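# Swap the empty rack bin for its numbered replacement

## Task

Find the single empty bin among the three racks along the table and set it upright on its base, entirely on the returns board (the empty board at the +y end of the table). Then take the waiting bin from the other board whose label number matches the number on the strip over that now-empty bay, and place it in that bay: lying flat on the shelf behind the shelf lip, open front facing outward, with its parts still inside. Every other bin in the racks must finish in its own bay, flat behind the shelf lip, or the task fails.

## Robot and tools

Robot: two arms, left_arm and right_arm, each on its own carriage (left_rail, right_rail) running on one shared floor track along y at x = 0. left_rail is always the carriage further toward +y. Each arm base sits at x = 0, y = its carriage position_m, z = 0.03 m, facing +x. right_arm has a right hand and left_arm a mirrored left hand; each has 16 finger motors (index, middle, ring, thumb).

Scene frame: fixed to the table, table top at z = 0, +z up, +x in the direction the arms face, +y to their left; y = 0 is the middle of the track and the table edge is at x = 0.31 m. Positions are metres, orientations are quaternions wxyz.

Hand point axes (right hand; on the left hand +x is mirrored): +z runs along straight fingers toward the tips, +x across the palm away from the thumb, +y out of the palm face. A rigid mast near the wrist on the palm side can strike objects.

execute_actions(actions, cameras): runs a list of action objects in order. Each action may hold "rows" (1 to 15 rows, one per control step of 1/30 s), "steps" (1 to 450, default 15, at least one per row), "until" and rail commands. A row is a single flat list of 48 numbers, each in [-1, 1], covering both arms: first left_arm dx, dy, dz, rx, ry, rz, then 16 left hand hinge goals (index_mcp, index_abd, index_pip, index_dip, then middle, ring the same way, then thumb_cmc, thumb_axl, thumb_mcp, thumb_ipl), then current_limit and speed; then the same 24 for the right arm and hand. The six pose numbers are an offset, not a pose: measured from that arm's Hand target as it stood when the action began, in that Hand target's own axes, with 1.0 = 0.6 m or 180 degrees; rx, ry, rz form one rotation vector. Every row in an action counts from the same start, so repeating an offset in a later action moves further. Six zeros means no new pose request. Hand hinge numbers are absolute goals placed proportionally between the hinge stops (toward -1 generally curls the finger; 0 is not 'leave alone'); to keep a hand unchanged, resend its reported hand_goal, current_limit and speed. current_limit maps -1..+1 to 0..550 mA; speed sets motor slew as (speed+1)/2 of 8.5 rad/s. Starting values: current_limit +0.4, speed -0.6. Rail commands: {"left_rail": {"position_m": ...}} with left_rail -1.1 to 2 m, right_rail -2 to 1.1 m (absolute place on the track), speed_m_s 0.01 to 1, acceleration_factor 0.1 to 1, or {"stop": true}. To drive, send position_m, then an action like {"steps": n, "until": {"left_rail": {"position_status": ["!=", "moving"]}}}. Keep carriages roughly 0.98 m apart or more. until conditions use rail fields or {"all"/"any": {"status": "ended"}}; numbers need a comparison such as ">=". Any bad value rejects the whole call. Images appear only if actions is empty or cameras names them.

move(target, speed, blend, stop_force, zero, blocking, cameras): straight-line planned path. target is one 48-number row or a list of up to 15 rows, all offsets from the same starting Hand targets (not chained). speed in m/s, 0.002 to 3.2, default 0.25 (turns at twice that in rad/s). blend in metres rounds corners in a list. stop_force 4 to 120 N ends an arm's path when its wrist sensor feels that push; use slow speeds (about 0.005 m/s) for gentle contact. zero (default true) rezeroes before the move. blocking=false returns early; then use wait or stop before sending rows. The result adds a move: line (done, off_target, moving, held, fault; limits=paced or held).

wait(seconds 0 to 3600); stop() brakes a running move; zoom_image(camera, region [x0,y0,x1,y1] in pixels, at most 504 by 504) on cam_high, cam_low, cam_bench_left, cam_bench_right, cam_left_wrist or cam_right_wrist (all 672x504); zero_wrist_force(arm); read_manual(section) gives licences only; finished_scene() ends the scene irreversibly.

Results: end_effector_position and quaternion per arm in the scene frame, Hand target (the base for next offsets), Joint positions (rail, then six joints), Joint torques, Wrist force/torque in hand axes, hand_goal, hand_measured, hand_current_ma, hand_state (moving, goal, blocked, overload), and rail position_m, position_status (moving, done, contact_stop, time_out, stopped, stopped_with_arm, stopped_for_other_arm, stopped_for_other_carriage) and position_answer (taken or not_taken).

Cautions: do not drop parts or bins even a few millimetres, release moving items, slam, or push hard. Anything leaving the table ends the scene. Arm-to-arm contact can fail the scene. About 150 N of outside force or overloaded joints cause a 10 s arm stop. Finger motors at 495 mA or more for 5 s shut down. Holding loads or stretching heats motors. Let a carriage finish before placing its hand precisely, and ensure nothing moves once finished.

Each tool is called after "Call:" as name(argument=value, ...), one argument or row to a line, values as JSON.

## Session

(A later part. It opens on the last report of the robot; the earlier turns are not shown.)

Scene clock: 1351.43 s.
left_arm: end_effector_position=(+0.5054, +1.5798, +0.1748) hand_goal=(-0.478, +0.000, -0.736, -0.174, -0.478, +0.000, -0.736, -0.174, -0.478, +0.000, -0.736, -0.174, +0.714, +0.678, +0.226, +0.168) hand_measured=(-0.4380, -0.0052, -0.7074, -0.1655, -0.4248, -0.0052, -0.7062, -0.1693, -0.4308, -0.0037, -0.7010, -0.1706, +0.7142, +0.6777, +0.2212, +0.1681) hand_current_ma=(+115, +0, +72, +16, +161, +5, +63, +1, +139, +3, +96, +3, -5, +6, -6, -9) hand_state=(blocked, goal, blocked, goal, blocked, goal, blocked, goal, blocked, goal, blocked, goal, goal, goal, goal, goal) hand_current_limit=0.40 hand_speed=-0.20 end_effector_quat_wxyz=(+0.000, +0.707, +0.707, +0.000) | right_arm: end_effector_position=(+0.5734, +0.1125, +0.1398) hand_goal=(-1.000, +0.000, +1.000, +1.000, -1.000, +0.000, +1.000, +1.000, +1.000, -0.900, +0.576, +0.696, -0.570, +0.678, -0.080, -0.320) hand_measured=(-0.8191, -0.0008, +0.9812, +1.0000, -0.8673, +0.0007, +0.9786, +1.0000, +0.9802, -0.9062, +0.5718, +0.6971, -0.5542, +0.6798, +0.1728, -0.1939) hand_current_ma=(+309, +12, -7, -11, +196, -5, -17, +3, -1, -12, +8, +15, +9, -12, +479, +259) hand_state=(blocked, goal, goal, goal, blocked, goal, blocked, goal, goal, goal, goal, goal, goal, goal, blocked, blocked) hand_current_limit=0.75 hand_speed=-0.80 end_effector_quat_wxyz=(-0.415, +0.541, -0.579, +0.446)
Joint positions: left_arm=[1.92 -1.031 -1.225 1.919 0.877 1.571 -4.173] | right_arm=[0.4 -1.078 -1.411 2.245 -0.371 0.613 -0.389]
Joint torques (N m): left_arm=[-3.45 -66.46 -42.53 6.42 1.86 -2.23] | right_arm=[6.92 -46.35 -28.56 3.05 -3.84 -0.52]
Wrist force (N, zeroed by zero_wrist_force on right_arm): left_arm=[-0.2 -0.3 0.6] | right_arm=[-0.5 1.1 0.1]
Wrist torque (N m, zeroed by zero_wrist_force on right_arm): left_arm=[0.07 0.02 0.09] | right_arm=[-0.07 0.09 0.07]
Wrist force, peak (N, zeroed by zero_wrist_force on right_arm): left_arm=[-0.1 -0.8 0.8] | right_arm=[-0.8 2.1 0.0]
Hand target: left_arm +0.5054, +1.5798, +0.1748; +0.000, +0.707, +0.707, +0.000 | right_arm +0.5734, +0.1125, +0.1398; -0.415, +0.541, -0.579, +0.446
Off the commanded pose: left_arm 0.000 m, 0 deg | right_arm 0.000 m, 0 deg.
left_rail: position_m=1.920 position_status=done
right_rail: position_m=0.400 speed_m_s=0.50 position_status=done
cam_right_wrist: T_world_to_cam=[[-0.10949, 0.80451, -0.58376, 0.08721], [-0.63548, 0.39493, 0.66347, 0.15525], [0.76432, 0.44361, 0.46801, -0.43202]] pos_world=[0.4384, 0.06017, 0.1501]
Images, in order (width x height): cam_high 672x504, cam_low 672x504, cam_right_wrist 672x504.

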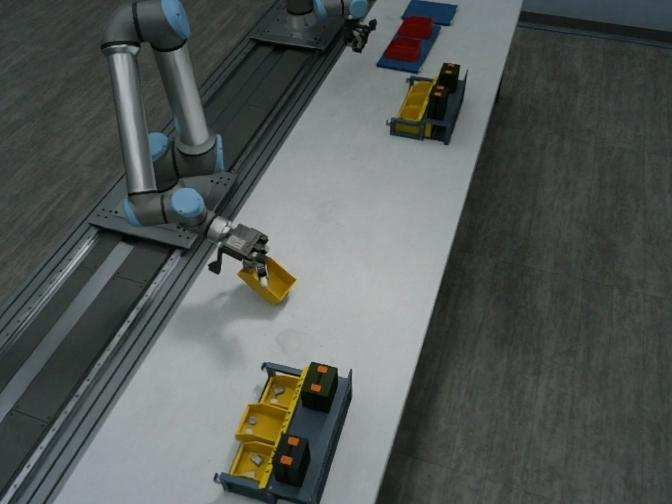

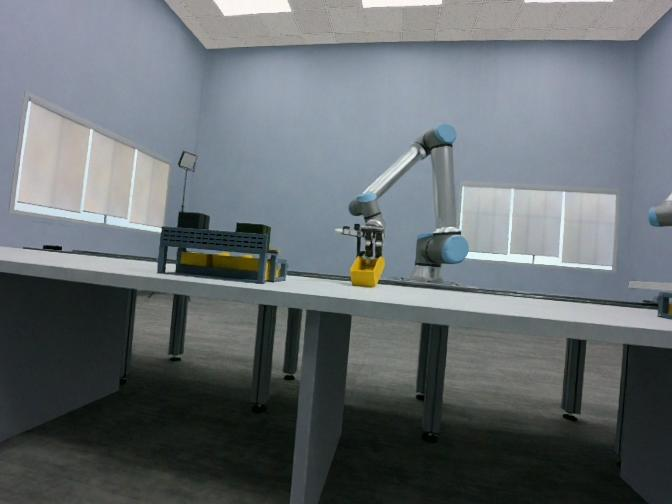

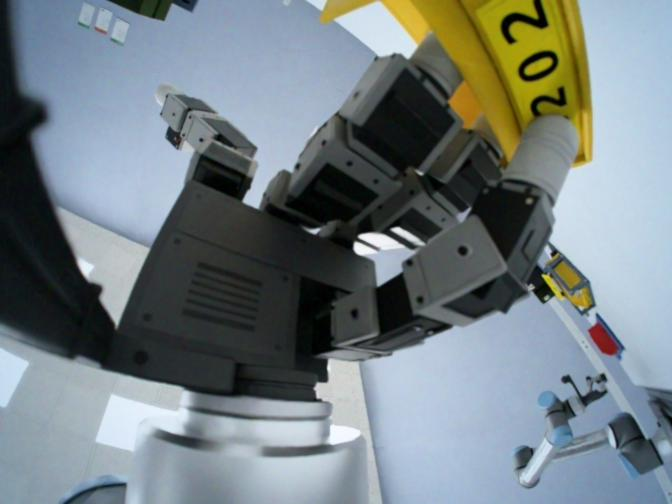

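Call:
move(
  target=[0,0,0,0,0,0,-0.479,0,-0.737,-0.174,-0.479,0,-0.737,-0.174,-0.479,0,-0.737,-0.174,0.714,0.678,0.226,0.168,0.4,-0.2,0,0.1285,0.0344,0,0,0,-1,0,1,1,-1,0,1,1,1,-0.9,0.576,0.696,-0.571,0.678,-0.08,-0.32,0.75,-0.8],
  speed=0.025,
  stop_force=8,
  cameras=["cam_right_wrist","cam_high","cam_low"],
)

Call:
zoom_image(
  camera="cam_low",
  region=[300, 200, 420, 300],
)

Call:
zoom_image(
  camera="cam_high",
  region=[180, 200, 340, 340],
)

Scene clock: 1384.67 s.
left_arm: end_effector_position=(+0.5054, +1.5798, +0.1748) hand_goal=(-0.478, +0.000, -0.736, -0.174, -0.478, +0.000, -0.736, -0.174, -0.478, +0.000, -0.736, -0.174, +0.714, +0.678, +0.226, +0.168) hand_measured=(-0.4380, -0.0037, -0.7074, -0.1655, -0.4248, -0.0052, -0.7049, -0.1706, -0.4296, -0.0037, -0.7010, -0.1693, +0.7142, +0.6777, +0.2222, +0.1681) hand_current_ma=(+107, -7, +66, +20, +161, +6, +66, +1, +145, +8, +90, -1, -6, +5, -1, -11) hand_state=(blocked, goal, blocked, goal, blocked, goal, blocked, goal, blocked, goal, blocked, goal, goal, goal, goal, goal) hand_current_limit=0.40 hand_speed=-0.20 end_effector_quat_wxyz=(+0.000, +0.707, +0.707, +0.000) | right_arm: end_effector_position=(+0.5735, +0.1123, +0.0600) hand_goal=(-1.000, +0.000, +1.000, +1.000, -1.000, +0.000, +1.000, +1.000, +1.000, -0.900, +0.576, +0.696, -0.570, +0.678, -0.080, -0.320) hand_measured=(-0.8312, -0.0023, +0.9812, +1.0000, -0.9349, +0.0007, +0.9773, +1.0000, +0.9802, -0.9062, +0.5705, +0.6971, -0.5441, +0.6809, +0.1737, -0.1987) hand_current_ma=(+286, +4, -5, -17, +74, -4, -21, +1, -6, -15, +4, +7, +16, -7, +485, +243) hand_state=(blocked, goal, goal, goal, blocked, goal, blocked, goal, goal, goal, goal, goal, blocked, goal, blocked, blocked) hand_current_limit=0.75 hand_speed=-0.80 end_effector_quat_wxyz=(-0.415, +0.541, -0.579, +0.446)
Joint positions: left_arm=[1.92 -1.031 -1.225 1.919 0.877 1.571 -4.173] | right_arm=[0.4 -1.078 -1.276 2.286 -0.548 0.613 -0.389]
Joint torques (N m): left_arm=[-4.43 -67.48 -42.36 6.49 1.94 -2.13] | right_arm=[13.49 -37.96 -16.12 -2.35 2.61 2.11]
Wrist force (N, zeroed by zero_wrist_force on right_arm): left_arm=[-0.1 -0.4 0.5] | right_arm=[-0.2 0.7 0.0]
Wrist torque (N m, zeroed by zero_wrist_force on right_arm): left_arm=[0.06 0.02 0.10] | right_arm=[0.06 0.06 0.11]
Wrist force, peak (N, zeroed by zero_wrist_force on right_arm): left_arm=[-0.1 -0.7 1.0] | right_arm=[-0.1 2.2 0.5]
Hand target: left_arm +0.5054, +1.5798, +0.1748; +0.000, +0.707, +0.707, +0.000 | right_arm +0.5735, +0.1123, +0.0600; -0.415, +0.541, -0.579, +0.446
Off the commanded pose: left_arm 0.000 m, 0 deg | right_arm 0.000 m, 0 deg.
left_rail: position_m=1.920 position_status=done
right_rail: position_m=0.400 speed_m_s=0.50 position_status=done
move: done
cam_right_wrist: T_world_to_cam=[[-0.10949, 0.80451, -0.58376, 0.0408], [-0.63548, 0.39493, 0.66347, 0.20833], [0.76432, 0.44361, 0.46801, -0.39466]] pos_world=[0.4385, 0.05997, 0.0703]
Images, in order (width x height): cam_high 672x504, cam_low 672x504, cam_right_wrist 672x504.

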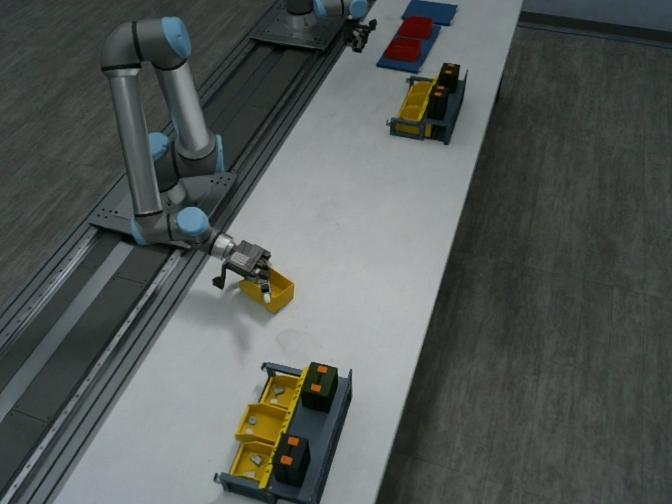

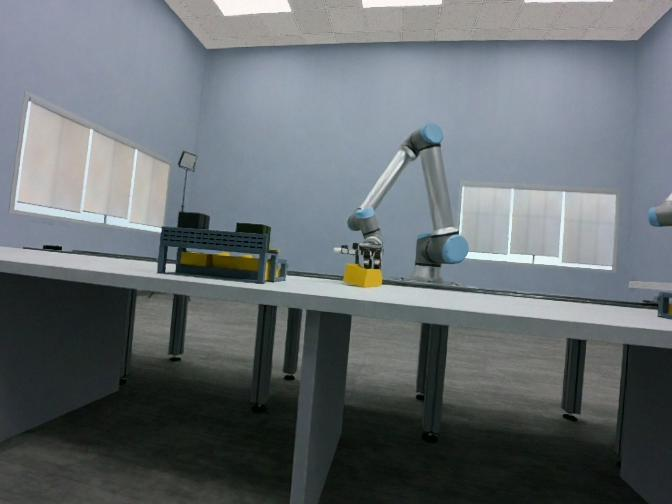

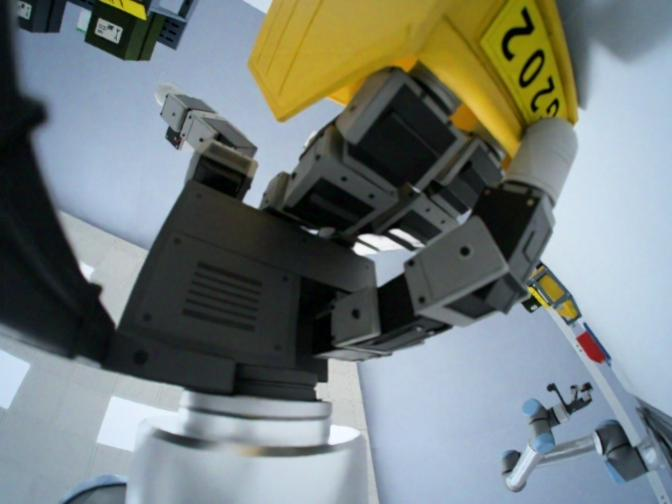

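Scaled by 4.200.

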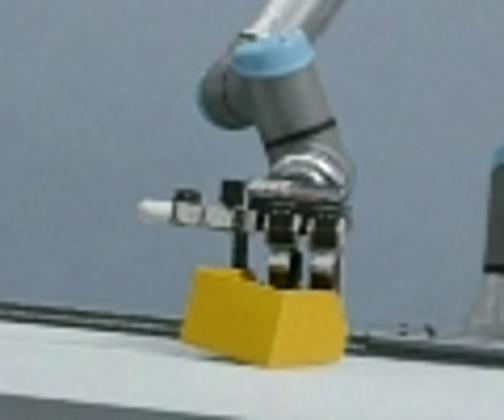

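Scaled by 3.150.

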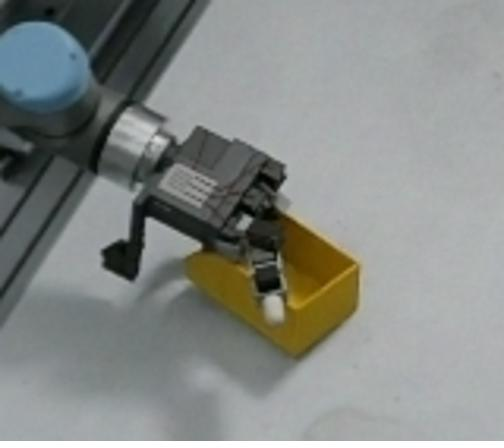

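Call:
move(
  target=[0,0,0,0,0,0,-0.479,0,-0.737,-0.174,-0.479,0,-0.737,-0.174,-0.479,0,-0.737,-0.174,0.714,0.678,0.226,0.168,0.4,-0.2,0,0.0193,0.0052,0,0,0,-1,0,1,1,-1,0,1,1,1,-0.9,0.576,0.696,-0.571,0.678,-0.08,-0.32,0.75,-0.8],
  speed=0.01,
  stop_force=4,
  cameras=["cam_right_wrist","cam_low"],
)

Call:
zoom_image(
  camera="cam_low",
  region=[300, 200, 420, 300],
)

Call:
zoom_image(
  camera="cam_right_wrist",
  region=[240, 0, 620, 260],
)

Scene clock: 1394.83 s.
left_arm: end_effector_position=(+0.5054, +1.5798, +0.1748) hand_goal=(-0.478, +0.000, -0.736, -0.174, -0.478, +0.000, -0.736, -0.174, -0.478, +0.000, -0.736, -0.174, +0.714, +0.678, +0.226, +0.168) hand_measured=(-0.4380, -0.0037, -0.7074, -0.1655, -0.4248, -0.0052, -0.7062, -0.1706, -0.4308, -0.0037, -0.7023, -0.1706, +0.7142, +0.6777, +0.2222, +0.1681) hand_current_ma=(+120, -14, +69, +12, +159, +1, +70, -4, +146, +5, +92, +7, -6, +5, -9, +2) hand_state=(blocked, goal, blocked, goal, blocked, goal, blocked, goal, blocked, goal, blocked, goal, goal, goal, goal, goal) hand_current_limit=0.40 hand_speed=-0.20 end_effector_quat_wxyz=(+0.000, +0.707, +0.707, +0.000) | right_arm: end_effector_position=(+0.5736, +0.1123, +0.0554) hand_goal=(-1.000, +0.000, +1.000, +1.000, -1.000, +0.000, +1.000, +1.000, +1.000, -0.900, +0.576, +0.696, -0.570, +0.678, -0.080, -0.320) hand_measured=(-0.8300, -0.0023, +0.9812, +1.0000, -0.9349, +0.0007, +0.9786, +0.9990, +0.9802, -0.9062, +0.5705, +0.6971, -0.5416, +0.6830, +0.1718, -0.1997) hand_current_ma=(+278, +11, -5, -11, +80, -3, -19, +7, -7, -11, -5, +11, +22, -8, +480, +238) hand_state=(blocked, goal, goal, goal, blocked, goal, blocked, goal, goal, goal, goal, goal, blocked, goal, blocked, blocked) hand_current_limit=0.75 hand_speed=-0.80 end_effector_quat_wxyz=(-0.415, +0.541, -0.579, +0.446)
Joint positions: left_arm=[1.92 -1.031 -1.225 1.919 0.877 1.571 -4.173] | right_arm=[0.4 -1.078 -1.267 2.288 -0.559 0.613 -0.389]
Joint torques (N m): left_arm=[-4.16 -66.69 -42.76 6.28 1.81 -1.93] | right_arm=[11.56 -59.56 -30.3 4.43 2.19 1.03]
Wrist force (N, zeroed by zero_wrist_force on right_arm): left_arm=[-0.1 -0.5 0.7] | right_arm=[-0.1 0.9 0.2]
Wrist torque (N m, zeroed by zero_wrist_force on right_arm): left_arm=[0.04 0.01 0.11] | right_arm=[0.07 0.03 0.13]
Wrist force, peak (N, zeroed by zero_wrist_force on right_arm): left_arm=[-0.2 -0.7 0.9] | right_arm=[1.3 -3.3 -1.0]
Hand target: left_arm +0.5054, +1.5798, +0.1748; +0.000, +0.707, +0.707, +0.000 | right_arm +0.5736, +0.1123, +0.0554; -0.415, +0.541, -0.579, +0.446 (not the last commanded pose)
Off the commanded pose: left_arm 0.000 m, 0 deg | right_arm 0.007 m, 0 deg.
left_rail: position_m=1.920 position_status=done
right_rail: position_m=0.400 speed_m_s=0.50 position_status=done
move: contact (right_arm)
cam_right_wrist: T_world_to_cam=[[-0.10949, 0.80451, -0.58376, 0.03812], [-0.63548, 0.39493, 0.66347, 0.21139], [0.76432, 0.44361, 0.46801, -0.39251]] pos_world=[0.4385, 0.05997, 0.0657]
Images, in order (width x height): cam_low 672x504, cam_right_wrist 672x504.

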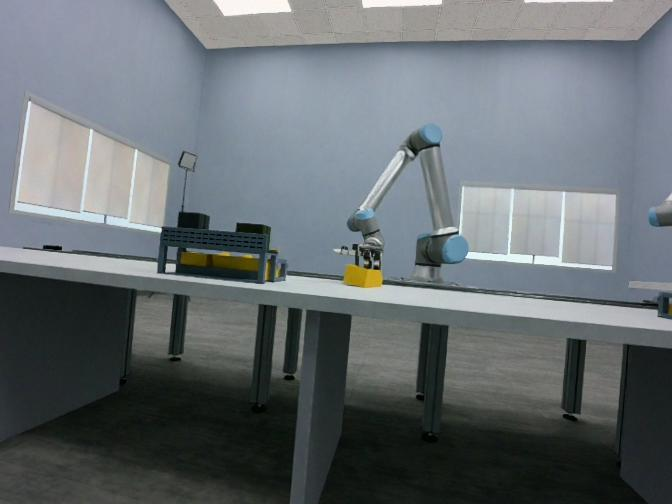

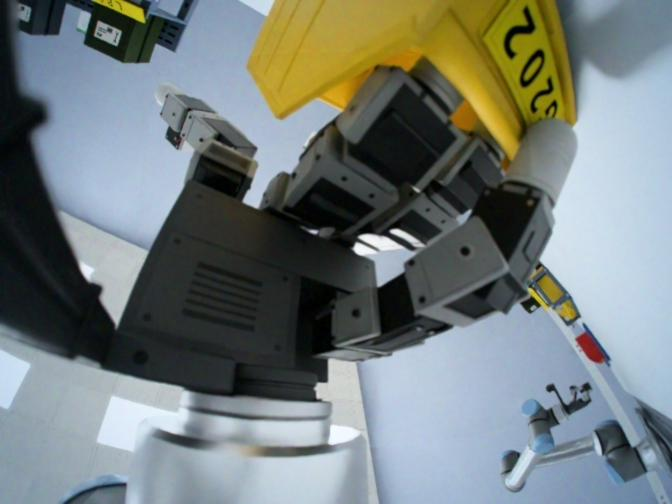

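Scaled by 4.200.

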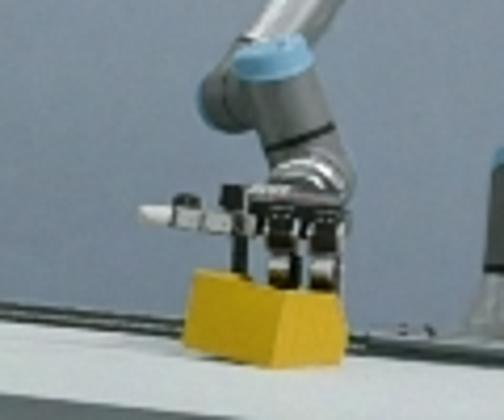

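Scaled by 1.326 from the camera's image (finer frame: 960x720).

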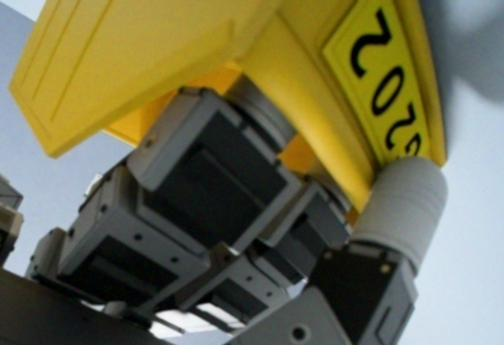

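Call:
execute_actions(
  actions=[
    {"rows":[[0,0,0,0,0,0,-0.479,0,-0.737,-0.174,-0.479,0,-0.737,-0.174,-0.479,0,-0.737,-0.174,0.714,0.678,0.226,0.168,0.4,-0.2,0,0,0,0,0,0,-0.84,0,1,1,-0.94,0,1,1,1,-0.9,0.576,0.696,-0.545,0.678,0.1,-0.23,0.75,-0.9]],"steps":30},
    {"rows":[[0,0,0,0,0,0,-0.479,0,-0.737,-0.174,-0.479,0,-0.737,-0.174,-0.479,0,-0.737,-0.174,0.714,0.678,0.226,0.168,0.4,-0.2,0,0,0,0,0,0,-0.83,0,1,1,-0.93,0,1,1,1,-0.9,0.576,0.696,-0.545,0.678,0.34,-0.2,0.6,-0.9]],"steps":60},
  ],
)

Call:
move(
  target=[
    [0,0,0,0,0,0,-0.479,0,-0.737,-0.174,-0.479,0,-0.737,-0.174,-0.479,0,-0.737,-0.174,0.714,0.678,0.226,0.168,0.4,-0.2,0,-0.0052,0.0193,0,0,0,-0.83,0,1,1,-0.93,0,1,1,1,-0.9,0.576,0.696,-0.545,0.678,0.34,-0.2,0.6,-0.5],
    [0,0,0,0,0,0,-0.479,0,-0.737,-0.174,-0.479,0,-0.737,-0.174,-0.479,0,-0.737,-0.174,0.714,0.678,0.226,0.168,0.4,-0.2,0,-0.0213,0.015,0,0,0,-0.83,0,1,1,-0.93,0,1,1,1,-0.9,0.576,0.696,-0.545,0.678,0.34,-0.2,0.6,-0.5],
  ],
  speed=0.02,
  cameras=["cam_right_wrist","cam_low"],
)

Call:
zoom_image(
  camera="cam_right_wrist",
  region=[240, 0, 672, 260],
)

Scene clock: 1418.63 s.
left_arm: end_effector_position=(+0.5054, +1.5798, +0.1748) hand_goal=(-0.478, +0.000, -0.736, -0.174, -0.478, +0.000, -0.736, -0.174, -0.478, +0.000, -0.736, -0.174, +0.714, +0.678, +0.226, +0.168) hand_measured=(-0.4380, -0.0037, -0.7074, -0.1642, -0.4248, -0.0052, -0.7062, -0.1706, -0.4308, -0.0052, -0.7023, -0.1706, +0.7142, +0.6777, +0.2222, +0.1672) hand_current_ma=(+113, -9, +67, +10, +161, +7, +74, +4, +148, +7, +89, +1, -9, +3, -2, -8) hand_state=(blocked, goal, blocked, goal, blocked, goal, blocked, goal, blocked, goal, blocked, goal, goal, goal, goal, goal) hand_current_limit=0.40 hand_speed=-0.20 end_effector_quat_wxyz=(+0.000, +0.707, +0.707, +0.000) | right_arm: end_effector_position=(+0.5736, +0.1123, +0.0554) hand_goal=(-0.830, +0.000, +1.000, +1.000, -0.930, +0.000, +1.000, +1.000, +1.000, -0.900, +0.576, +0.696, -0.544, +0.678, +0.340, -0.200) hand_measured=(-0.8167, -0.0008, +0.9760, +1.0000, -0.9168, +0.0007, +0.9760, +1.0000, +0.9802, -0.9048, +0.5705, +0.6983, -0.5429, +0.6798, +0.3321, -0.1949) hand_current_ma=(+15, +5, -7, -16, +9, -5, -17, +6, -12, -13, +3, +4, -5, -10, +3, +11) hand_state=(goal, goal, blocked, goal, goal, goal, blocked, goal, goal, goal, goal, goal, goal, goal, goal, goal) hand_current_limit=0.60 hand_speed=-0.90 end_effector_quat_wxyz=(-0.415, +0.541, -0.579, +0.446)
Joint positions: left_arm=[1.92 -1.031 -1.225 1.919 0.877 1.571 -4.173] | right_arm=[0.4 -1.078 -1.267 2.288 -0.559 0.613 -0.389]
Joint torques (N m): left_arm=[-4.22 -65.98 -42.54 6.33 1.91 -1.94] | right_arm=[-7.12 -57.87 -29.2 4.06 -0.76 0.73]
Wrist force (N, zeroed by zero_wrist_force on right_arm): left_arm=[-0.1 -0.5 0.7] | right_arm=[0.0 0.7 0.2]
Wrist torque (N m, zeroed by zero_wrist_force on right_arm): left_arm=[0.05 0.02 0.10] | right_arm=[0.02 0.00 0.11]
Wrist force, peak (N, zeroed by zero_wrist_force on right_arm): left_arm=[-0.4 -0.4 1.1] | right_arm=[-0.2 1.3 0.4]
Hand target: left_arm +0.5054, +1.5798, +0.1748; +0.000, +0.707, +0.707, +0.000 | right_arm +0.5736, +0.1123, +0.0554; -0.415, +0.541, -0.579, +0.446
Off the commanded pose: left_arm 0.000 m, 0 deg | right_arm 0.000 m, 0 deg.
left_rail: position_m=1.920 position_status=done
right_rail: position_m=0.400 speed_m_s=0.50 position_status=done

Scene clock: 1420.33 s.
left_arm: end_effector_position=(+0.5054, +1.5798, +0.1748) hand_goal=(-0.478, +0.000, -0.736, -0.174, -0.478, +0.000, -0.736, -0.174, -0.478, +0.000, -0.736, -0.174, +0.714, +0.678, +0.226, +0.168) hand_measured=(-0.4380, -0.0037, -0.7074, -0.1655, -0.4248, -0.0052, -0.7062, -0.1706, -0.4308, -0.0052, -0.7010, -0.1706, +0.7142, +0.6767, +0.2222, +0.1681) hand_current_ma=(+115, -4, +75, +17, +162, +10, +69, +2, +142, +4, +98, -2, -10, +4, -11, -5) hand_state=(blocked, goal, blocked, goal, blocked, goal, blocked, goal, blocked, goal, blocked, goal, goal, goal, goal, goal) hand_current_limit=0.40 hand_speed=-0.20 end_effector_quat_wxyz=(+0.000, +0.707, +0.707, +0.000) | right_arm: end_effector_position=(+0.5855, +0.1115, +0.0654) hand_goal=(-0.830, +0.000, +1.000, +1.000, -0.930, +0.000, +1.000, +1.000, +1.000, -0.900, +0.576, +0.696, -0.544, +0.678, +0.340, -0.200) hand_measured=(-0.8179, -0.0008, +0.9760, +1.0000, -0.9168, +0.0007, +0.9773, +1.0000, +0.9802, -0.9048, +0.5705, +0.6971, -0.5429, +0.6798, +0.3321, -0.1949) hand_current_ma=(+11, +8, -7, -4, +13, -5, -14, +11, -6, -12, +4, +11, -7, -11, +0, +10) hand_state=(goal, goal, blocked, goal, goal, goal, blocked, goal, goal, goal, goal, goal, goal, goal, goal, goal) hand_current_limit=0.60 hand_speed=-0.50 end_effector_quat_wxyz=(-0.415, +0.541, -0.579, +0.446)
Joint positions: left_arm=[1.92 -1.031 -1.225 1.919 0.877 1.571 -4.173] | right_arm=[0.4 -1.055 -1.276 2.267 -0.543 0.634 -0.372]
Joint torques (N m): left_arm=[-4.39 -66.08 -42.16 6.29 2.13 -2.04] | right_arm=[13.95 -57.73 -32.36 4.71 2.45 0.46]
Wrist force (N, zeroed by zero_wrist_force on right_arm): left_arm=[-0.1 -0.6 0.6] | right_arm=[-0.1 0.2 0.1]
Wrist torque (N m, zeroed by zero_wrist_force on right_arm): left_arm=[0.04 0.03 0.10] | right_arm=[-0.04 0.02 -0.05]
Wrist force, peak (N, zeroed by zero_wrist_force on right_arm): left_arm=[-0.2 -0.6 0.9] | right_arm=[-0.2 0.7 -0.5]
Hand target: left_arm +0.5054, +1.5798, +0.1748; +0.000, +0.707, +0.707, +0.000 | right_arm +0.5855, +0.1115, +0.0654; -0.415, +0.541, -0.579, +0.446
Off the commanded pose: left_arm 0.000 m, 0 deg | right_arm 0.000 m, 0 deg.
left_rail: position_m=1.920 position_status=done
right_rail: position_m=0.400 speed_m_s=0.50 position_status=done
move: done
cam_right_wrist: T_world_to_cam=[[-0.10949, 0.80451, -0.58376, 0.04585], [-0.63548, 0.39493, 0.66347, 0.21276], [0.76432, 0.44361, 0.46801, -0.40596]] pos_world=[0.4505, 0.05917, 0.0756]
Images, in order (width x height): cam_low 672x504, cam_right_wrist 672x504.

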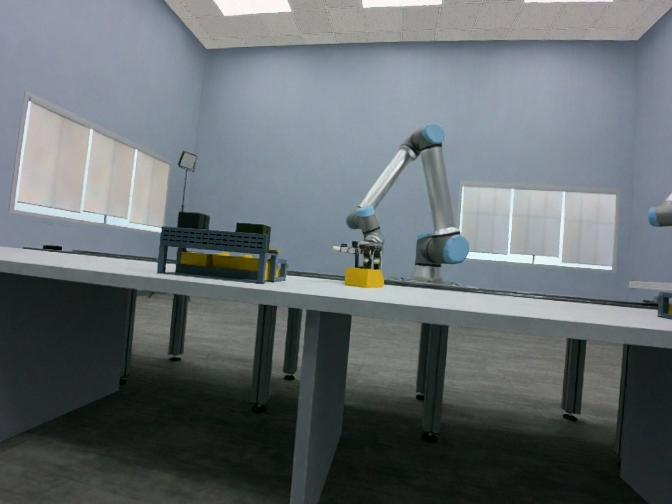

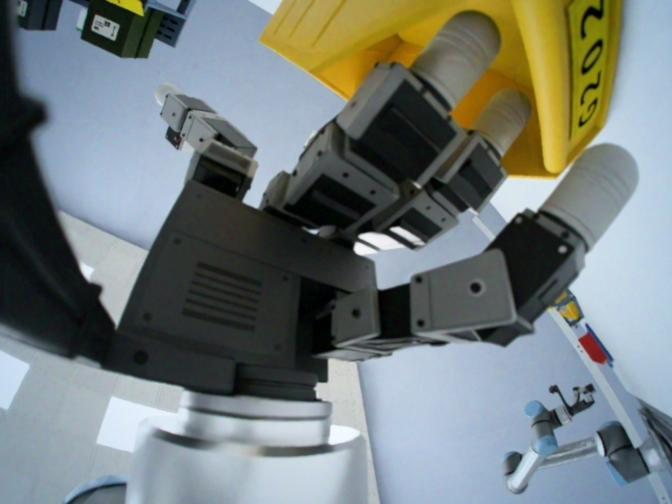

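Scaled by 1.167 from the camera's image (finer frame: 960x720).

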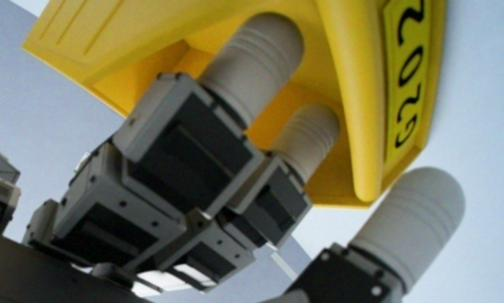

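Call:
move(
  target=[0,0,-0.1,0,0,0,-0.479,0,-0.737,-0.174,-0.479,0,-0.737,-0.174,-0.479,0,-0.737,-0.174,0.714,0.678,0.226,0.168,0.4,-0.2,0,-0.1932,-0.0518,0,0,0,-0.85,0,1,1,-0.9,0,1,1,1,-0.9,0.576,0.696,-0.571,0.678,0.34,-0.2,0.4,-0.5],
  speed=0.1,
  cameras=["cam_low","cam_high"],
)

Call:
execute_actions(
  actions=[
    {"left_rail":{"position_m":1.72,"speed_m_s":0.5,"acceleration_factor":0.4},"right_rail":{"position_m":-0.8,"speed_m_s":0.6,"acceleration_factor":0.4},"steps":300,"until":{"all":{"status":"ended"}}},
  ],
)

Call:
move(
  target=[0.967,-0.042,-0.15,0,0,0.5,-0.479,0,-0.737,-0.174,-0.479,0,-0.737,-0.174,1,0,0.576,0.696,0.714,0.678,0.226,0.168,0.4,-0.2,0,0,0,0,0,0,-0.85,0,1,1,-0.9,0,1,1,1,-0.9,0.576,0.696,-0.571,0.678,0.34,-0.2,0.4,-0.5],
  speed=0.3,
)

Call:
move(
  target=[0,0,0,0.3227,0.3227,0.4205,-0.89,0,1,1,-0.89,0,1,1,1,-0.9,0.576,0.696,-0.571,0.678,0.337,0.1135,0.4,-0.2,0,0,0,0,0,0,-0.85,0,1,1,-0.9,0,1,1,1,-0.9,0.576,0.696,-0.571,0.678,0.34,-0.2,0.4,-0.5],
  speed=0.3,
  cameras=["cam_left_wrist","cam_high","cam_bench_left"],
)

Scene clock: 1458.47 s.
left_arm: end_effector_position=(+0.5054, +1.5798, +0.2348) hand_goal=(-0.478, +0.000, -0.736, -0.174, -0.478, +0.000, -0.736, -0.174, -0.478, +0.000, -0.736, -0.174, +0.714, +0.678, +0.226, +0.168) hand_measured=(-0.4380, -0.0037, -0.7074, -0.1655, -0.4248, -0.0052, -0.7062, -0.1693, -0.4308, -0.0037, -0.7010, -0.1693, +0.7142, +0.6767, +0.2222, +0.1681) hand_current_ma=(+119, -18, +74, +18, +160, +5, +73, +0, +137, +8, +84, -2, -12, -1, -4, -13) hand_state=(blocked, goal, blocked, goal, blocked, goal, blocked, goal, blocked, goal, blocked, goal, goal, goal, goal, goal) hand_current_limit=0.40 hand_speed=-0.20 end_effector_quat_wxyz=(+0.000, +0.707, +0.707, +0.000) | right_arm: end_effector_position=(+0.5852, +0.1118, +0.1854) hand_goal=(-0.850, +0.000, +1.000, +1.000, -0.900, +0.000, +1.000, +1.000, +1.000, -0.900, +0.576, +0.696, -0.570, +0.678, +0.340, -0.200) hand_measured=(-0.8312, +0.0007, +0.9760, +1.0000, -0.8927, +0.0007, +0.9773, +1.0000, +0.9802, -0.9062, +0.5705, +0.6983, -0.5693, +0.6798, +0.3321, -0.1949) hand_current_ma=(+22, +10, -7, -9, +7, -5, -19, +2, -3, -12, +3, +4, +0, -9, -9, +2) hand_state=(goal, goal, blocked, goal, goal, goal, blocked, goal, goal, goal, goal, goal, goal, goal, goal, goal) hand_current_limit=0.40 hand_speed=-0.50 end_effector_quat_wxyz=(-0.415, +0.541, -0.579, +0.446)
Joint positions: left_arm=[1.92 -1.031 -1.286 1.875 0.982 1.571 -4.173] | right_arm=[0.4 -1.055 -1.465 2.195 -0.282 0.633 -0.372]
Joint torques (N m): left_arm=[-0.01 -71.37 -48.58 6.6 -0.99 0.31] | right_arm=[-9.57 -50.64 -41.05 4.46 -3.93 -1.61]
Wrist force (N, zeroed by zero_wrist_force on right_arm): left_arm=[-0.3 -0.2 0.4] | right_arm=[0.0 0.7 0.2]
Wrist torque (N m, zeroed by zero_wrist_force on right_arm): left_arm=[0.10 0.04 0.08] | right_arm=[0.01 0.02 0.14]
Wrist force, peak (N, zeroed by zero_wrist_force on right_arm): left_arm=[-0.1 -0.5 1.2] | right_arm=[0.2 1.3 0.4]
Hand target: left_arm +0.5054, +1.5798, +0.2348; +0.000, +0.707, +0.707, +0.000 | right_arm +0.5852, +0.1117, +0.1854; -0.415, +0.541, -0.579, +0.446
Off the commanded pose: left_arm 0.000 m, 0 deg | right_arm 0.000 m, 0 deg.
left_rail: position_m=1.920 position_status=done
right_rail: position_m=0.400 speed_m_s=0.50 position_status=done
move: done
Images, in order (width x height): cam_high 672x504, cam_low 672x504.

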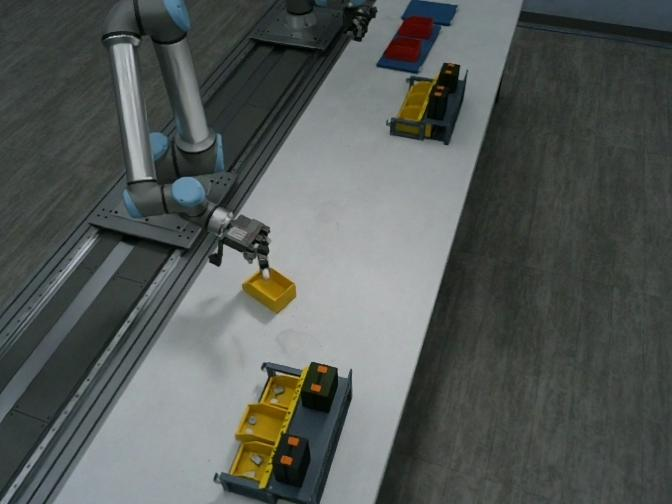

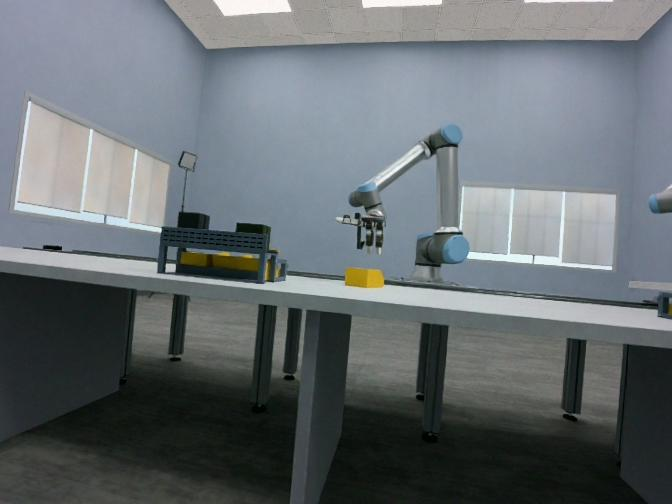

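Scene clock: 1462.10 s.
left_arm: end_effector_position=(+0.5054, +1.3798, +0.2349) hand_goal=(-0.478, +0.000, -0.736, -0.174, -0.478, +0.000, -0.736, -0.174, -0.478, +0.000, -0.736, -0.174, +0.714, +0.678, +0.226, +0.168) hand_measured=(-0.4380, -0.0037, -0.7062, -0.1655, -0.4248, -0.0052, -0.7062, -0.1706, -0.4308, -0.0037, -0.7010, -0.1693, +0.7154, +0.6767, +0.2222, +0.1681) hand_current_ma=(+120, -9, +67, +16, +155, +5, +73, -4, +141, +10, +88, +2, -9, +6, -2, -6) hand_state=(blocked, goal, blocked, goal, blocked, goal, blocked, goal, blocked, goal, blocked, goal, goal, goal, goal, goal) hand_current_limit=0.40 hand_speed=-0.20 end_effector_quat_wxyz=(+0.000, +0.707, +0.707, +0.000) | right_arm: end_effector_position=(+0.5852, -1.0883, +0.1855) hand_goal=(-0.850, +0.000, +1.000, +1.000, -0.900, +0.000, +1.000, +1.000, +1.000, -0.900, +0.576, +0.696, -0.570, +0.678, +0.340, -0.200) hand_measured=(-0.8312, -0.0008, +0.9760, +1.0000, -0.8927, +0.0007, +0.9760, +1.0000, +0.9802, -0.9048, +0.5705, +0.6971, -0.5693, +0.6798, +0.3321, -0.1959) hand_current_ma=(+26, +9, -6, -5, +11, -3, -16, +11, -6, -6, +0, +8, -1, -7, -3, +9) hand_state=(goal, goal, blocked, goal, goal, goal, blocked, goal, goal, goal, goal, goal, goal, goal, goal, goal) hand_current_limit=0.40 hand_speed=-0.50 end_effector_quat_wxyz=(-0.415, +0.541, -0.579, +0.446)
Joint positions: left_arm=[1.72 -1.031 -1.286 1.875 0.982 1.571 -4.173] | right_arm=[-0.8 -1.055 -1.465 2.195 -0.282 0.633 -0.372]
Joint torques (N m): left_arm=[-5.92 -48.85 -24.2 5.67 -1.15 -2.41] | right_arm=[8.09 -40.39 -32.83 3.49 -1.05 -1.57]
Wrist force (N, zeroed by zero_wrist_force on right_arm): left_arm=[-0.4 -0.1 0.5] | right_arm=[0.1 0.4 0.1]
Wrist torque (N m, zeroed by zero_wrist_force on right_arm): left_arm=[0.10 0.05 0.08] | right_arm=[-0.01 0.00 0.14]
Wrist force, peak (N, zeroed by zero_wrist_force on right_arm): left_arm=[-1.1 -0.3 0.8] | right_arm=[-1.1 0.0 0.2]
Hand target: left_arm +0.5054, +1.3798, +0.2348; +0.000, +0.707, +0.707, +0.000 | right_arm +0.5852, -1.0882, +0.1854; -0.415, +0.541, -0.579, +0.446
Off the commanded pose: left_arm 0.000 m, 0 deg | right_arm 0.000 m, 0 deg.
left_rail: position_m=1.720 speed_m_s=0.50 position_status=done
right_rail: position_m=-0.800 speed_m_s=0.60 position_status=done

Scene clock: 1465.47 s.
left_arm: end_effector_position=(+0.4802, +1.9599, +0.3248) hand_goal=(-0.478, +0.000, -0.736, -0.174, -0.478, +0.000, -0.736, -0.174, +1.000, +0.000, +0.576, +0.696, +0.714, +0.678, +0.226, +0.168) hand_measured=(-0.4380, -0.0037, -0.7074, -0.1655, -0.4248, -0.0052, -0.7062, -0.1706, +0.9983, -0.0037, +0.5757, +0.6983, +0.7129, +0.6767, +0.2222, +0.1681) hand_current_ma=(+109, -11, +68, +8, +162, -2, +66, +12, -12, -1, -4, -4, -11, +3, -8, +0) hand_state=(blocked, goal, blocked, goal, blocked, goal, blocked, goal, goal, goal, goal, goal, goal, goal, goal, goal) hand_current_limit=0.40 hand_speed=-0.20 end_effector_quat_wxyz=(+0.000, +1.000, +0.000, +0.000) | right_arm: end_effector_position=(+0.5852, -1.0883, +0.1854) hand_goal=(-0.850, +0.000, +1.000, +1.000, -0.900, +0.000, +1.000, +1.000, +1.000, -0.900, +0.576, +0.696, -0.570, +0.678, +0.340, -0.200) hand_measured=(-0.8300, -0.0008, +0.9760, +0.9990, -0.8927, -0.0008, +0.9773, +1.0000, +0.9802, -0.9048, +0.5705, +0.6971, -0.5693, +0.6809, +0.3311, -0.1949) hand_current_ma=(+17, +7, -1, -8, +14, -3, -13, +3, +1, -10, -1, +5, +1, -9, -3, +12) hand_state=(goal, goal, blocked, goal, goal, goal, blocked, goal, goal, goal, goal, goal, goal, goal, goal, goal) hand_current_limit=0.40 hand_speed=-0.50 end_effector_quat_wxyz=(-0.415, +0.541, -0.579, +0.446)
Joint positions: left_arm=[1.72 0.302 -1.351 1.78 1.142 1.571 -1.269] | right_arm=[-0.8 -1.055 -1.465 2.195 -0.282 0.633 -0.372]
Joint torques (N m): left_arm=[14.51 -47.04 -51.97 6.43 2.92 2.92] | right_arm=[13.59 -32.54 -29.81 2.56 1.31 -0.82]
Wrist force (N, zeroed by zero_wrist_force on right_arm): left_arm=[-0.2 0.2 0.4] | right_arm=[0.6 0.7 -0.2]
Wrist torque (N m, zeroed by zero_wrist_force on right_arm): left_arm=[0.11 0.03 -0.18] | right_arm=[0.04 -0.05 0.19]
Wrist force, peak (N, zeroed by zero_wrist_force on right_arm): left_arm=[-0.2 -2.1 0.1] | right_arm=[0.6 0.7 -0.2]
Hand target: left_arm +0.4802, +1.9600, +0.3248; +0.000, +1.000, +0.000, +0.000 | right_arm +0.5852, -1.0883, +0.1854; -0.415, +0.541, -0.579, +0.446
Off the commanded pose: left_arm 0.000 m, 0 deg | right_arm 0.000 m, 0 deg.
left_rail: position_m=1.720 speed_m_s=0.50 position_status=done
right_rail: position_m=-0.800 speed_m_s=0.60 position_status=done
move: done

Scene clock: 1469.40 s.
left_arm: end_effector_position=(+0.4802, +1.9600, +0.3248) hand_goal=(-0.890, +0.000, +1.000, +1.000, -0.890, +0.000, +1.000, +1.000, +1.000, -0.900, +0.576, +0.696, -0.570, +0.678, +0.338, +0.114) hand_measured=(-0.8806, -0.0066, +0.9773, +1.0000, -0.8806, -0.0052, +0.9773, +1.0000, +0.9935, -0.8989, +0.5757, +0.6971, -0.5743, +0.6798, +0.3341, +0.1129) hand_current_ma=(+11, -15, -49, +0, +4, +9, -59, +0, -19, +4, -2, -9, -12, +12, -15, -14) hand_state=(goal, goal, blocked, goal, goal, goal, blocked, goal, goal, goal, goal, goal, goal, goal, goal, goal) hand_current_limit=0.40 hand_speed=-0.20 end_effector_quat_wxyz=(-0.430, +0.561, -0.561, +0.430) | right_arm: end_effector_position=(+0.5852, -1.0883, +0.1854) hand_goal=(-0.850, +0.000, +1.000, +1.000, -0.900, +0.000, +1.000, +1.000, +1.000, -0.900, +0.576, +0.696, -0.570, +0.678, +0.340, -0.200) hand_measured=(-0.8312, -0.0008, +0.9760, +1.0000, -0.8915, +0.0007, +0.9773, +1.0000, +0.9802, -0.9062, +0.5718, +0.6971, -0.5680, +0.6798, +0.3321, -0.1949) hand_current_ma=(+19, +8, -7, -10, +12, +3, -14, +9, -8, -20, -3, +4, +3, -14, -10, +17) hand_state=(goal, goal, blocked, goal, goal, goal, blocked, goal, goal, goal, goal, goal, goal, goal, goal, goal) hand_current_limit=0.40 hand_speed=-0.50 end_effector_quat_wxyz=(-0.415, +0.541, -0.579, +0.446)
Joint positions: left_arm=[1.72 0.296 -1.85 2.232 -0.109 1.856 0.078] | right_arm=[-0.8 -1.055 -1.465 2.195 -0.282 0.633 -0.372]
Joint torques (N m): left_arm=[15.16 -6.52 -28.7 -3.32 3.39 2.92] | right_arm=[13.8 -31.53 -30.34 1.62 1.51 -0.76]
Wrist force (N, zeroed by zero_wrist_force on right_arm): left_arm=[-0.5 0.0 0.7] | right_arm=[-0.3 0.2 0.0]
Wrist torque (N m, zeroed by zero_wrist_force on right_arm): left_arm=[-0.36 0.01 -0.33] | right_arm=[-0.03 0.06 0.10]
Wrist force, peak (N, zeroed by zero_wrist_force on right_arm): left_arm=[-1.2 -0.1 1.1] | right_arm=[-0.1 0.9 0.0]
Hand target: left_arm +0.4802, +1.9600, +0.3248; -0.430, +0.561, -0.561, +0.430 | right_arm +0.5852, -1.0883, +0.1854; -0.415, +0.541, -0.579, +0.446
Off the commanded pose: left_arm 0.000 m, 0 deg | right_arm 0.000 m, 0 deg.
left_rail: position_m=1.720 speed_m_s=0.50 position_status=done
right_rail: position_m=-0.800 speed_m_s=0.60 position_status=done
move: done
cam_left_wrist: T_world_to_cam=[[0.17816, 0.79063, 0.58579, -1.85528], [-0.67303, -0.33637, 0.65869, 0.69968], [0.71783, -0.51162, 0.47219, 0.62175]] pos_world=[0.35514, 2.02029, 0.33235]
Images, in order (width x height): cam_high 672x504, cam_bench_left 672x504, cam_left_wrist 672x504.

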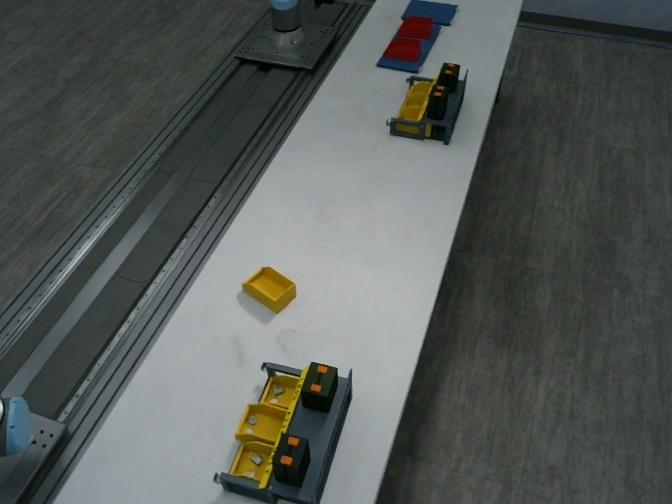

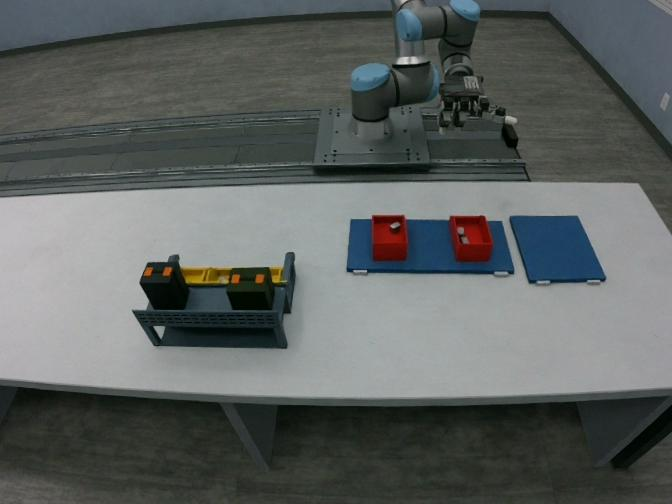

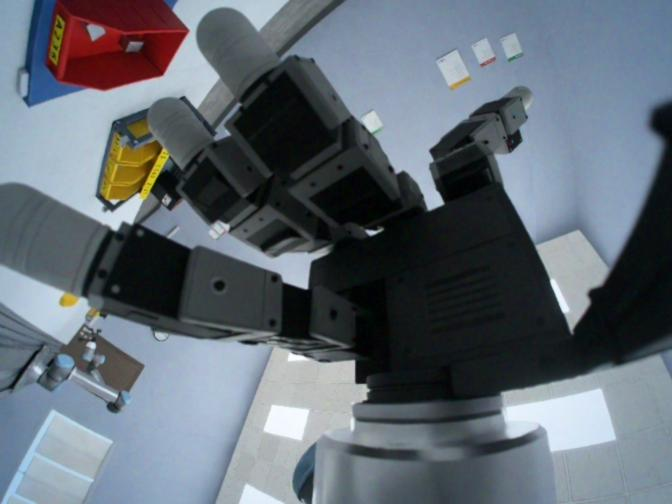

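Call:
move(
  target=[
    [-0.095,-0.0626,0.2335,0,0,0,-0.89,0,1,1,-0.89,0,1,1,1,-0.9,0.576,0.696,-0.686,0.678,0.337,0.1135,0.4,-0.2,0,0,0,0,0,0,-0.85,0,1,1,-0.9,0,1,1,1,-0.9,0.576,0.696,-0.686,0.678,0.34,-0.2,0.4,-0.5],
    [-0.095,0.2513,0.3176,0,0,0,-0.89,0,1,1,-0.89,0,1,1,1,-0.9,0.576,0.696,-0.686,0.678,0.337,0.1135,0.4,-0.2,0,0,0,0,0,0,-0.85,0,1,1,-0.9,0,1,1,1,-0.9,0.576,0.696,-0.686,0.678,0.34,-0.2,0.4,-0.5],
  ],
  speed=0.15,
  cameras=["cam_left_wrist","cam_bench_left"],
)

Call:
zoom_image(
  camera="cam_left_wrist",
  region=[0, 0, 300, 300],
)

Call:
zoom_image(
  camera="cam_bench_left",
  region=[340, 130, 620, 310],
)

Scene clock: 1514.40 s.
left_arm: end_effector_position=(+0.6252, +2.0169, +0.1299) hand_goal=(-0.890, +0.000, +1.000, +1.000, -0.890, +0.000, +1.000, +1.000, +1.000, -0.900, +0.576, +0.696, -0.686, +0.678, +0.338, +0.114) hand_measured=(-0.8806, -0.0052, +0.9773, +0.9990, -0.8806, -0.0037, +0.9786, +1.0000, +0.9935, -0.9048, +0.5757, +0.6983, -0.6860, +0.6767, +0.3341, +0.1129) hand_current_ma=(+13, -8, -58, +4, +9, +9, -58, -8, -23, +5, -1, +5, -5, -3, -1, -10) hand_state=(goal, goal, blocked, goal, goal, goal, blocked, goal, goal, goal, goal, goal, goal, goal, goal, goal) hand_current_limit=0.40 hand_speed=-0.20 end_effector_quat_wxyz=(-0.430, +0.561, -0.561, +0.430) | right_arm: end_effector_position=(+0.5852, -1.0883, +0.1854) hand_goal=(-0.850, +0.000, +1.000, +1.000, -0.900, +0.000, +1.000, +1.000, +1.000, -0.900, +0.576, +0.696, -0.686, +0.678, +0.340, -0.200) hand_measured=(-0.8300, -0.0008, +0.9773, +1.0000, -0.8927, +0.0007, +0.9760, +1.0000, +0.9814, -0.9048, +0.5705, +0.6971, -0.6835, +0.6798, +0.3321, -0.1949) hand_current_ma=(+19, +7, -8, -10, +7, -10, -22, +1, -5, -12, +5, +1, +1, -12, -1, +14) hand_state=(goal, goal, blocked, goal, goal, goal, blocked, goal, goal, goal, goal, goal, goal, goal, goal, goal) hand_current_limit=0.40 hand_speed=-0.50 end_effector_quat_wxyz=(-0.415, +0.541, -0.579, +0.446)
Joint positions: left_arm=[1.72 0.321 -1.354 2.174 -0.545 1.88 0.085] | right_arm=[-0.8 -1.055 -1.465 2.195 -0.282 0.633 -0.372]
Joint torques (N m): left_arm=[9.3 -43.56 -17.7 -3.31 2.35 -3.34] | right_arm=[12.84 -32.51 -30.62 0.38 1.73 -0.68]
Wrist force (N, zeroed by zero_wrist_force on right_arm): left_arm=[-0.5 0.5 0.8] | right_arm=[0.0 -0.2 0.2]
Wrist torque (N m, zeroed by zero_wrist_force on right_arm): left_arm=[-0.31 -0.01 -0.29] | right_arm=[-0.10 0.02 0.13]
Wrist force, peak (N, zeroed by zero_wrist_force on right_arm): left_arm=[-1.1 -0.3 1.5] | right_arm=[0.0 0.6 0.7]
Hand target: left_arm +0.6251, +2.0170, +0.1298; -0.430, +0.561, -0.561, +0.430 | right_arm +0.5852, -1.0883, +0.1854; -0.415, +0.541, -0.579, +0.446
Off the commanded pose: left_arm 0.000 m, 0 deg | right_arm 0.000 m, 0 deg.
left_rail: position_m=1.720 speed_m_s=0.50 position_status=done
right_rail: position_m=-0.800 speed_m_s=0.60 position_status=done
move: done
cam_left_wrist: T_world_to_cam=[[0.17822, 0.79058, 0.58585, -1.81185], [-0.67311, -0.33633, 0.65864, 0.94478], [0.71775, -0.51173, 0.4722, 0.63924]] pos_world=[0.50004, 2.07729, 0.13735]
Images, in order (width x height): cam_bench_left 672x504, cam_left_wrist 672x504.

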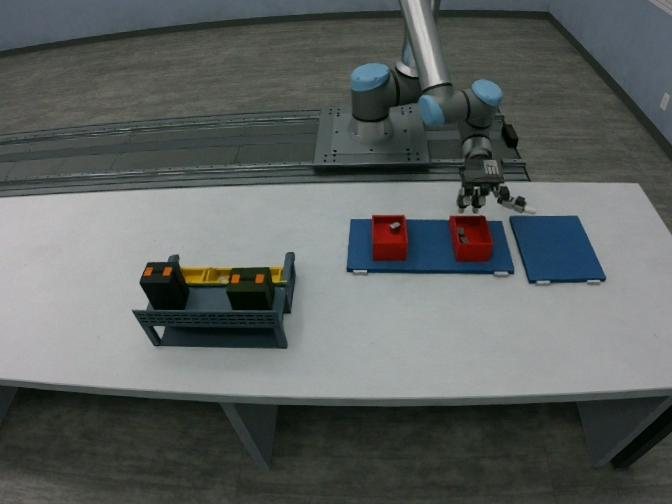

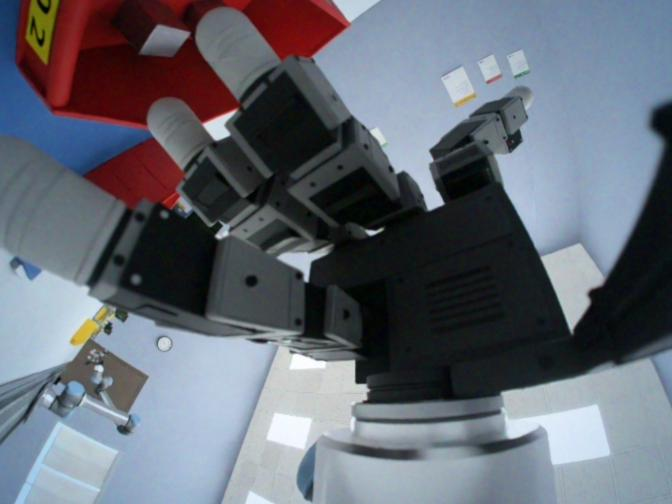

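Scaled by 1.680 from the camera's image (finer frame: 960x720).

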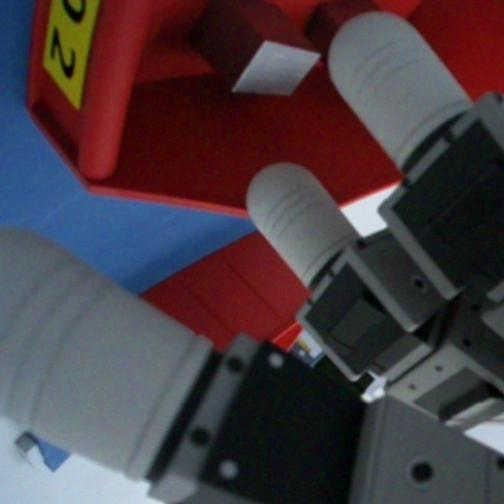

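Scaled by 1.800.

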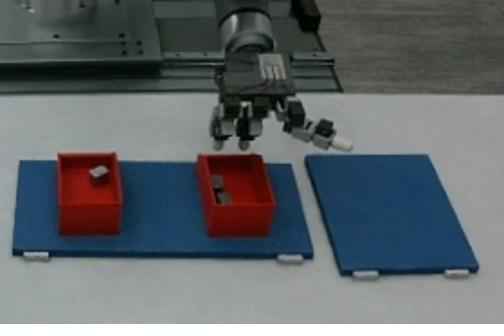

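Call:
move(
  target=[0.0167,0.0592,0.0366,0,-0.0188,-0.005,-0.89,0,1,1,-0.89,0,1,1,1,-0.9,0.576,0.696,-0.686,0.678,0.337,0.1135,0.4,-0.2,0,0,0,0,0,0,-0.85,0,1,1,-0.9,0,1,1,1,-0.9,0.576,0.696,-0.686,0.678,0.34,-0.2,0.4,-0.5],
  speed=0.05,
  stop_force=6,
  cameras=["cam_left_wrist"],
)

Call:
zoom_image(
  camera="cam_left_wrist",
  region=[0, 0, 300, 300],
)

Scene clock: 1551.27 s.
left_arm: end_effector_position=(+0.6372, +2.0069, +0.0898) hand_goal=(-0.890, +0.000, +1.000, +1.000, -0.890, +0.000, +1.000, +1.000, +1.000, -0.900, +0.576, +0.696, -0.686, +0.678, +0.338, +0.114) hand_measured=(-0.9554, -0.0052, +0.9747, +1.0000, -0.8818, -0.0037, +0.9786, +1.0000, +0.9935, -0.9062, +0.5757, +0.6983, -0.6848, +0.6767, +0.3341, +0.1119) hand_current_ma=(-237, -12, -59, +3, +4, +9, -68, -2, -20, +2, +4, -5, -11, +5, -11, -5) hand_state=(blocked, goal, blocked, goal, goal, goal, blocked, goal, goal, goal, goal, goal, goal, goal, goal, goal) hand_current_limit=0.40 hand_speed=-0.20 end_effector_quat_wxyz=(-0.443, +0.578, -0.543, +0.417) | right_arm: end_effector_position=(+0.5852, -1.0883, +0.1854) hand_goal=(-0.850, +0.000, +1.000, +1.000, -0.900, +0.000, +1.000, +1.000, +1.000, -0.900, +0.576, +0.696, -0.686, +0.678, +0.340, -0.200) hand_measured=(-0.8312, +0.0007, +0.9760, +1.0000, -0.8927, +0.0007, +0.9760, +1.0000, +0.9814, -0.9048, +0.5705, +0.6971, -0.6835, +0.6809, +0.3321, -0.1949) hand_current_ma=(+17, +7, -8, -6, +13, -5, -12, +5, -8, -12, +0, +9, -2, -9, -4, +6) hand_state=(goal, goal, blocked, goal, goal, goal, blocked, goal, goal, goal, goal, goal, goal, goal, goal, goal) hand_current_limit=0.40 hand_speed=-0.50 end_effector_quat_wxyz=(-0.415, +0.541, -0.579, +0.446)
Joint positions: left_arm=[1.72 0.269 -1.302 2.208 -0.639 1.771 0.054] | right_arm=[-0.8 -1.055 -1.465 2.195 -0.282 0.633 -0.372]
Joint torques (N m): left_arm=[-8.97 -39.42 -13.3 -3.53 -2.46 -3.22] | right_arm=[6.45 -32.91 -30.41 -0.68 1.5 -0.25]
Wrist force (N, zeroed by zero_wrist_force on right_arm): left_arm=[-0.9 -4.3 -2.3] | right_arm=[0.2 -0.2 0.3]
Wrist torque (N m, zeroed by zero_wrist_force on right_arm): left_arm=[-0.55 0.11 -0.21] | right_arm=[-0.10 -0.01 0.15]
Wrist force, peak (N, zeroed by zero_wrist_force on right_arm): left_arm=[-1.3 -4.9 -2.6] | right_arm=[-0.3 0.8 0.2]
Hand target: left_arm +0.6372, +2.0069, +0.0898; -0.443, +0.578, -0.543, +0.417 | right_arm +0.5852, -1.0883, +0.1854; -0.415, +0.541, -0.579, +0.446
Off the commanded pose: left_arm 0.000 m, 0 deg | right_arm 0.000 m, 0 deg.
left_rail: position_m=1.720 speed_m_s=0.50 position_status=done
right_rail: position_m=-0.800 speed_m_s=0.60 position_status=done
move: done
cam_left_wrist: T_world_to_cam=[[0.12966, 0.79993, 0.58592, -1.77045], [-0.65128, -0.37686, 0.65864, 1.04342], [0.74767, -0.467, 0.47212, 0.53558]] pos_world=[0.50868, 2.05958, 0.09725]

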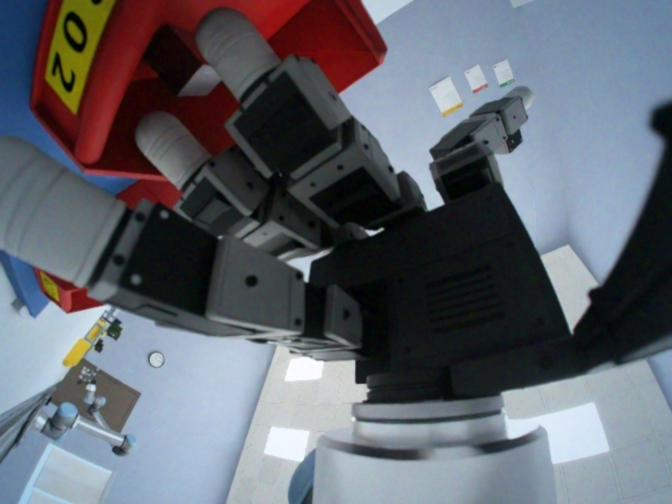

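Scaled by 1.680 from the camera's image (finer frame: 960x720).

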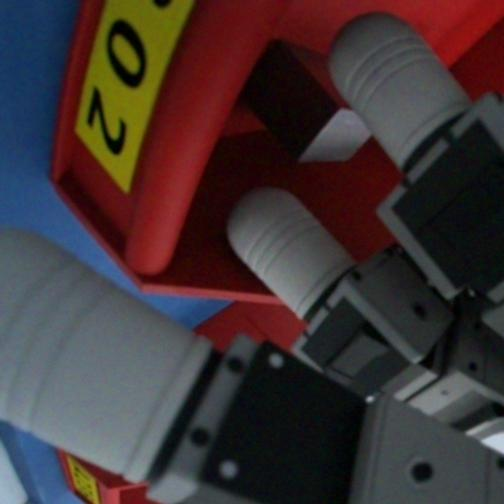

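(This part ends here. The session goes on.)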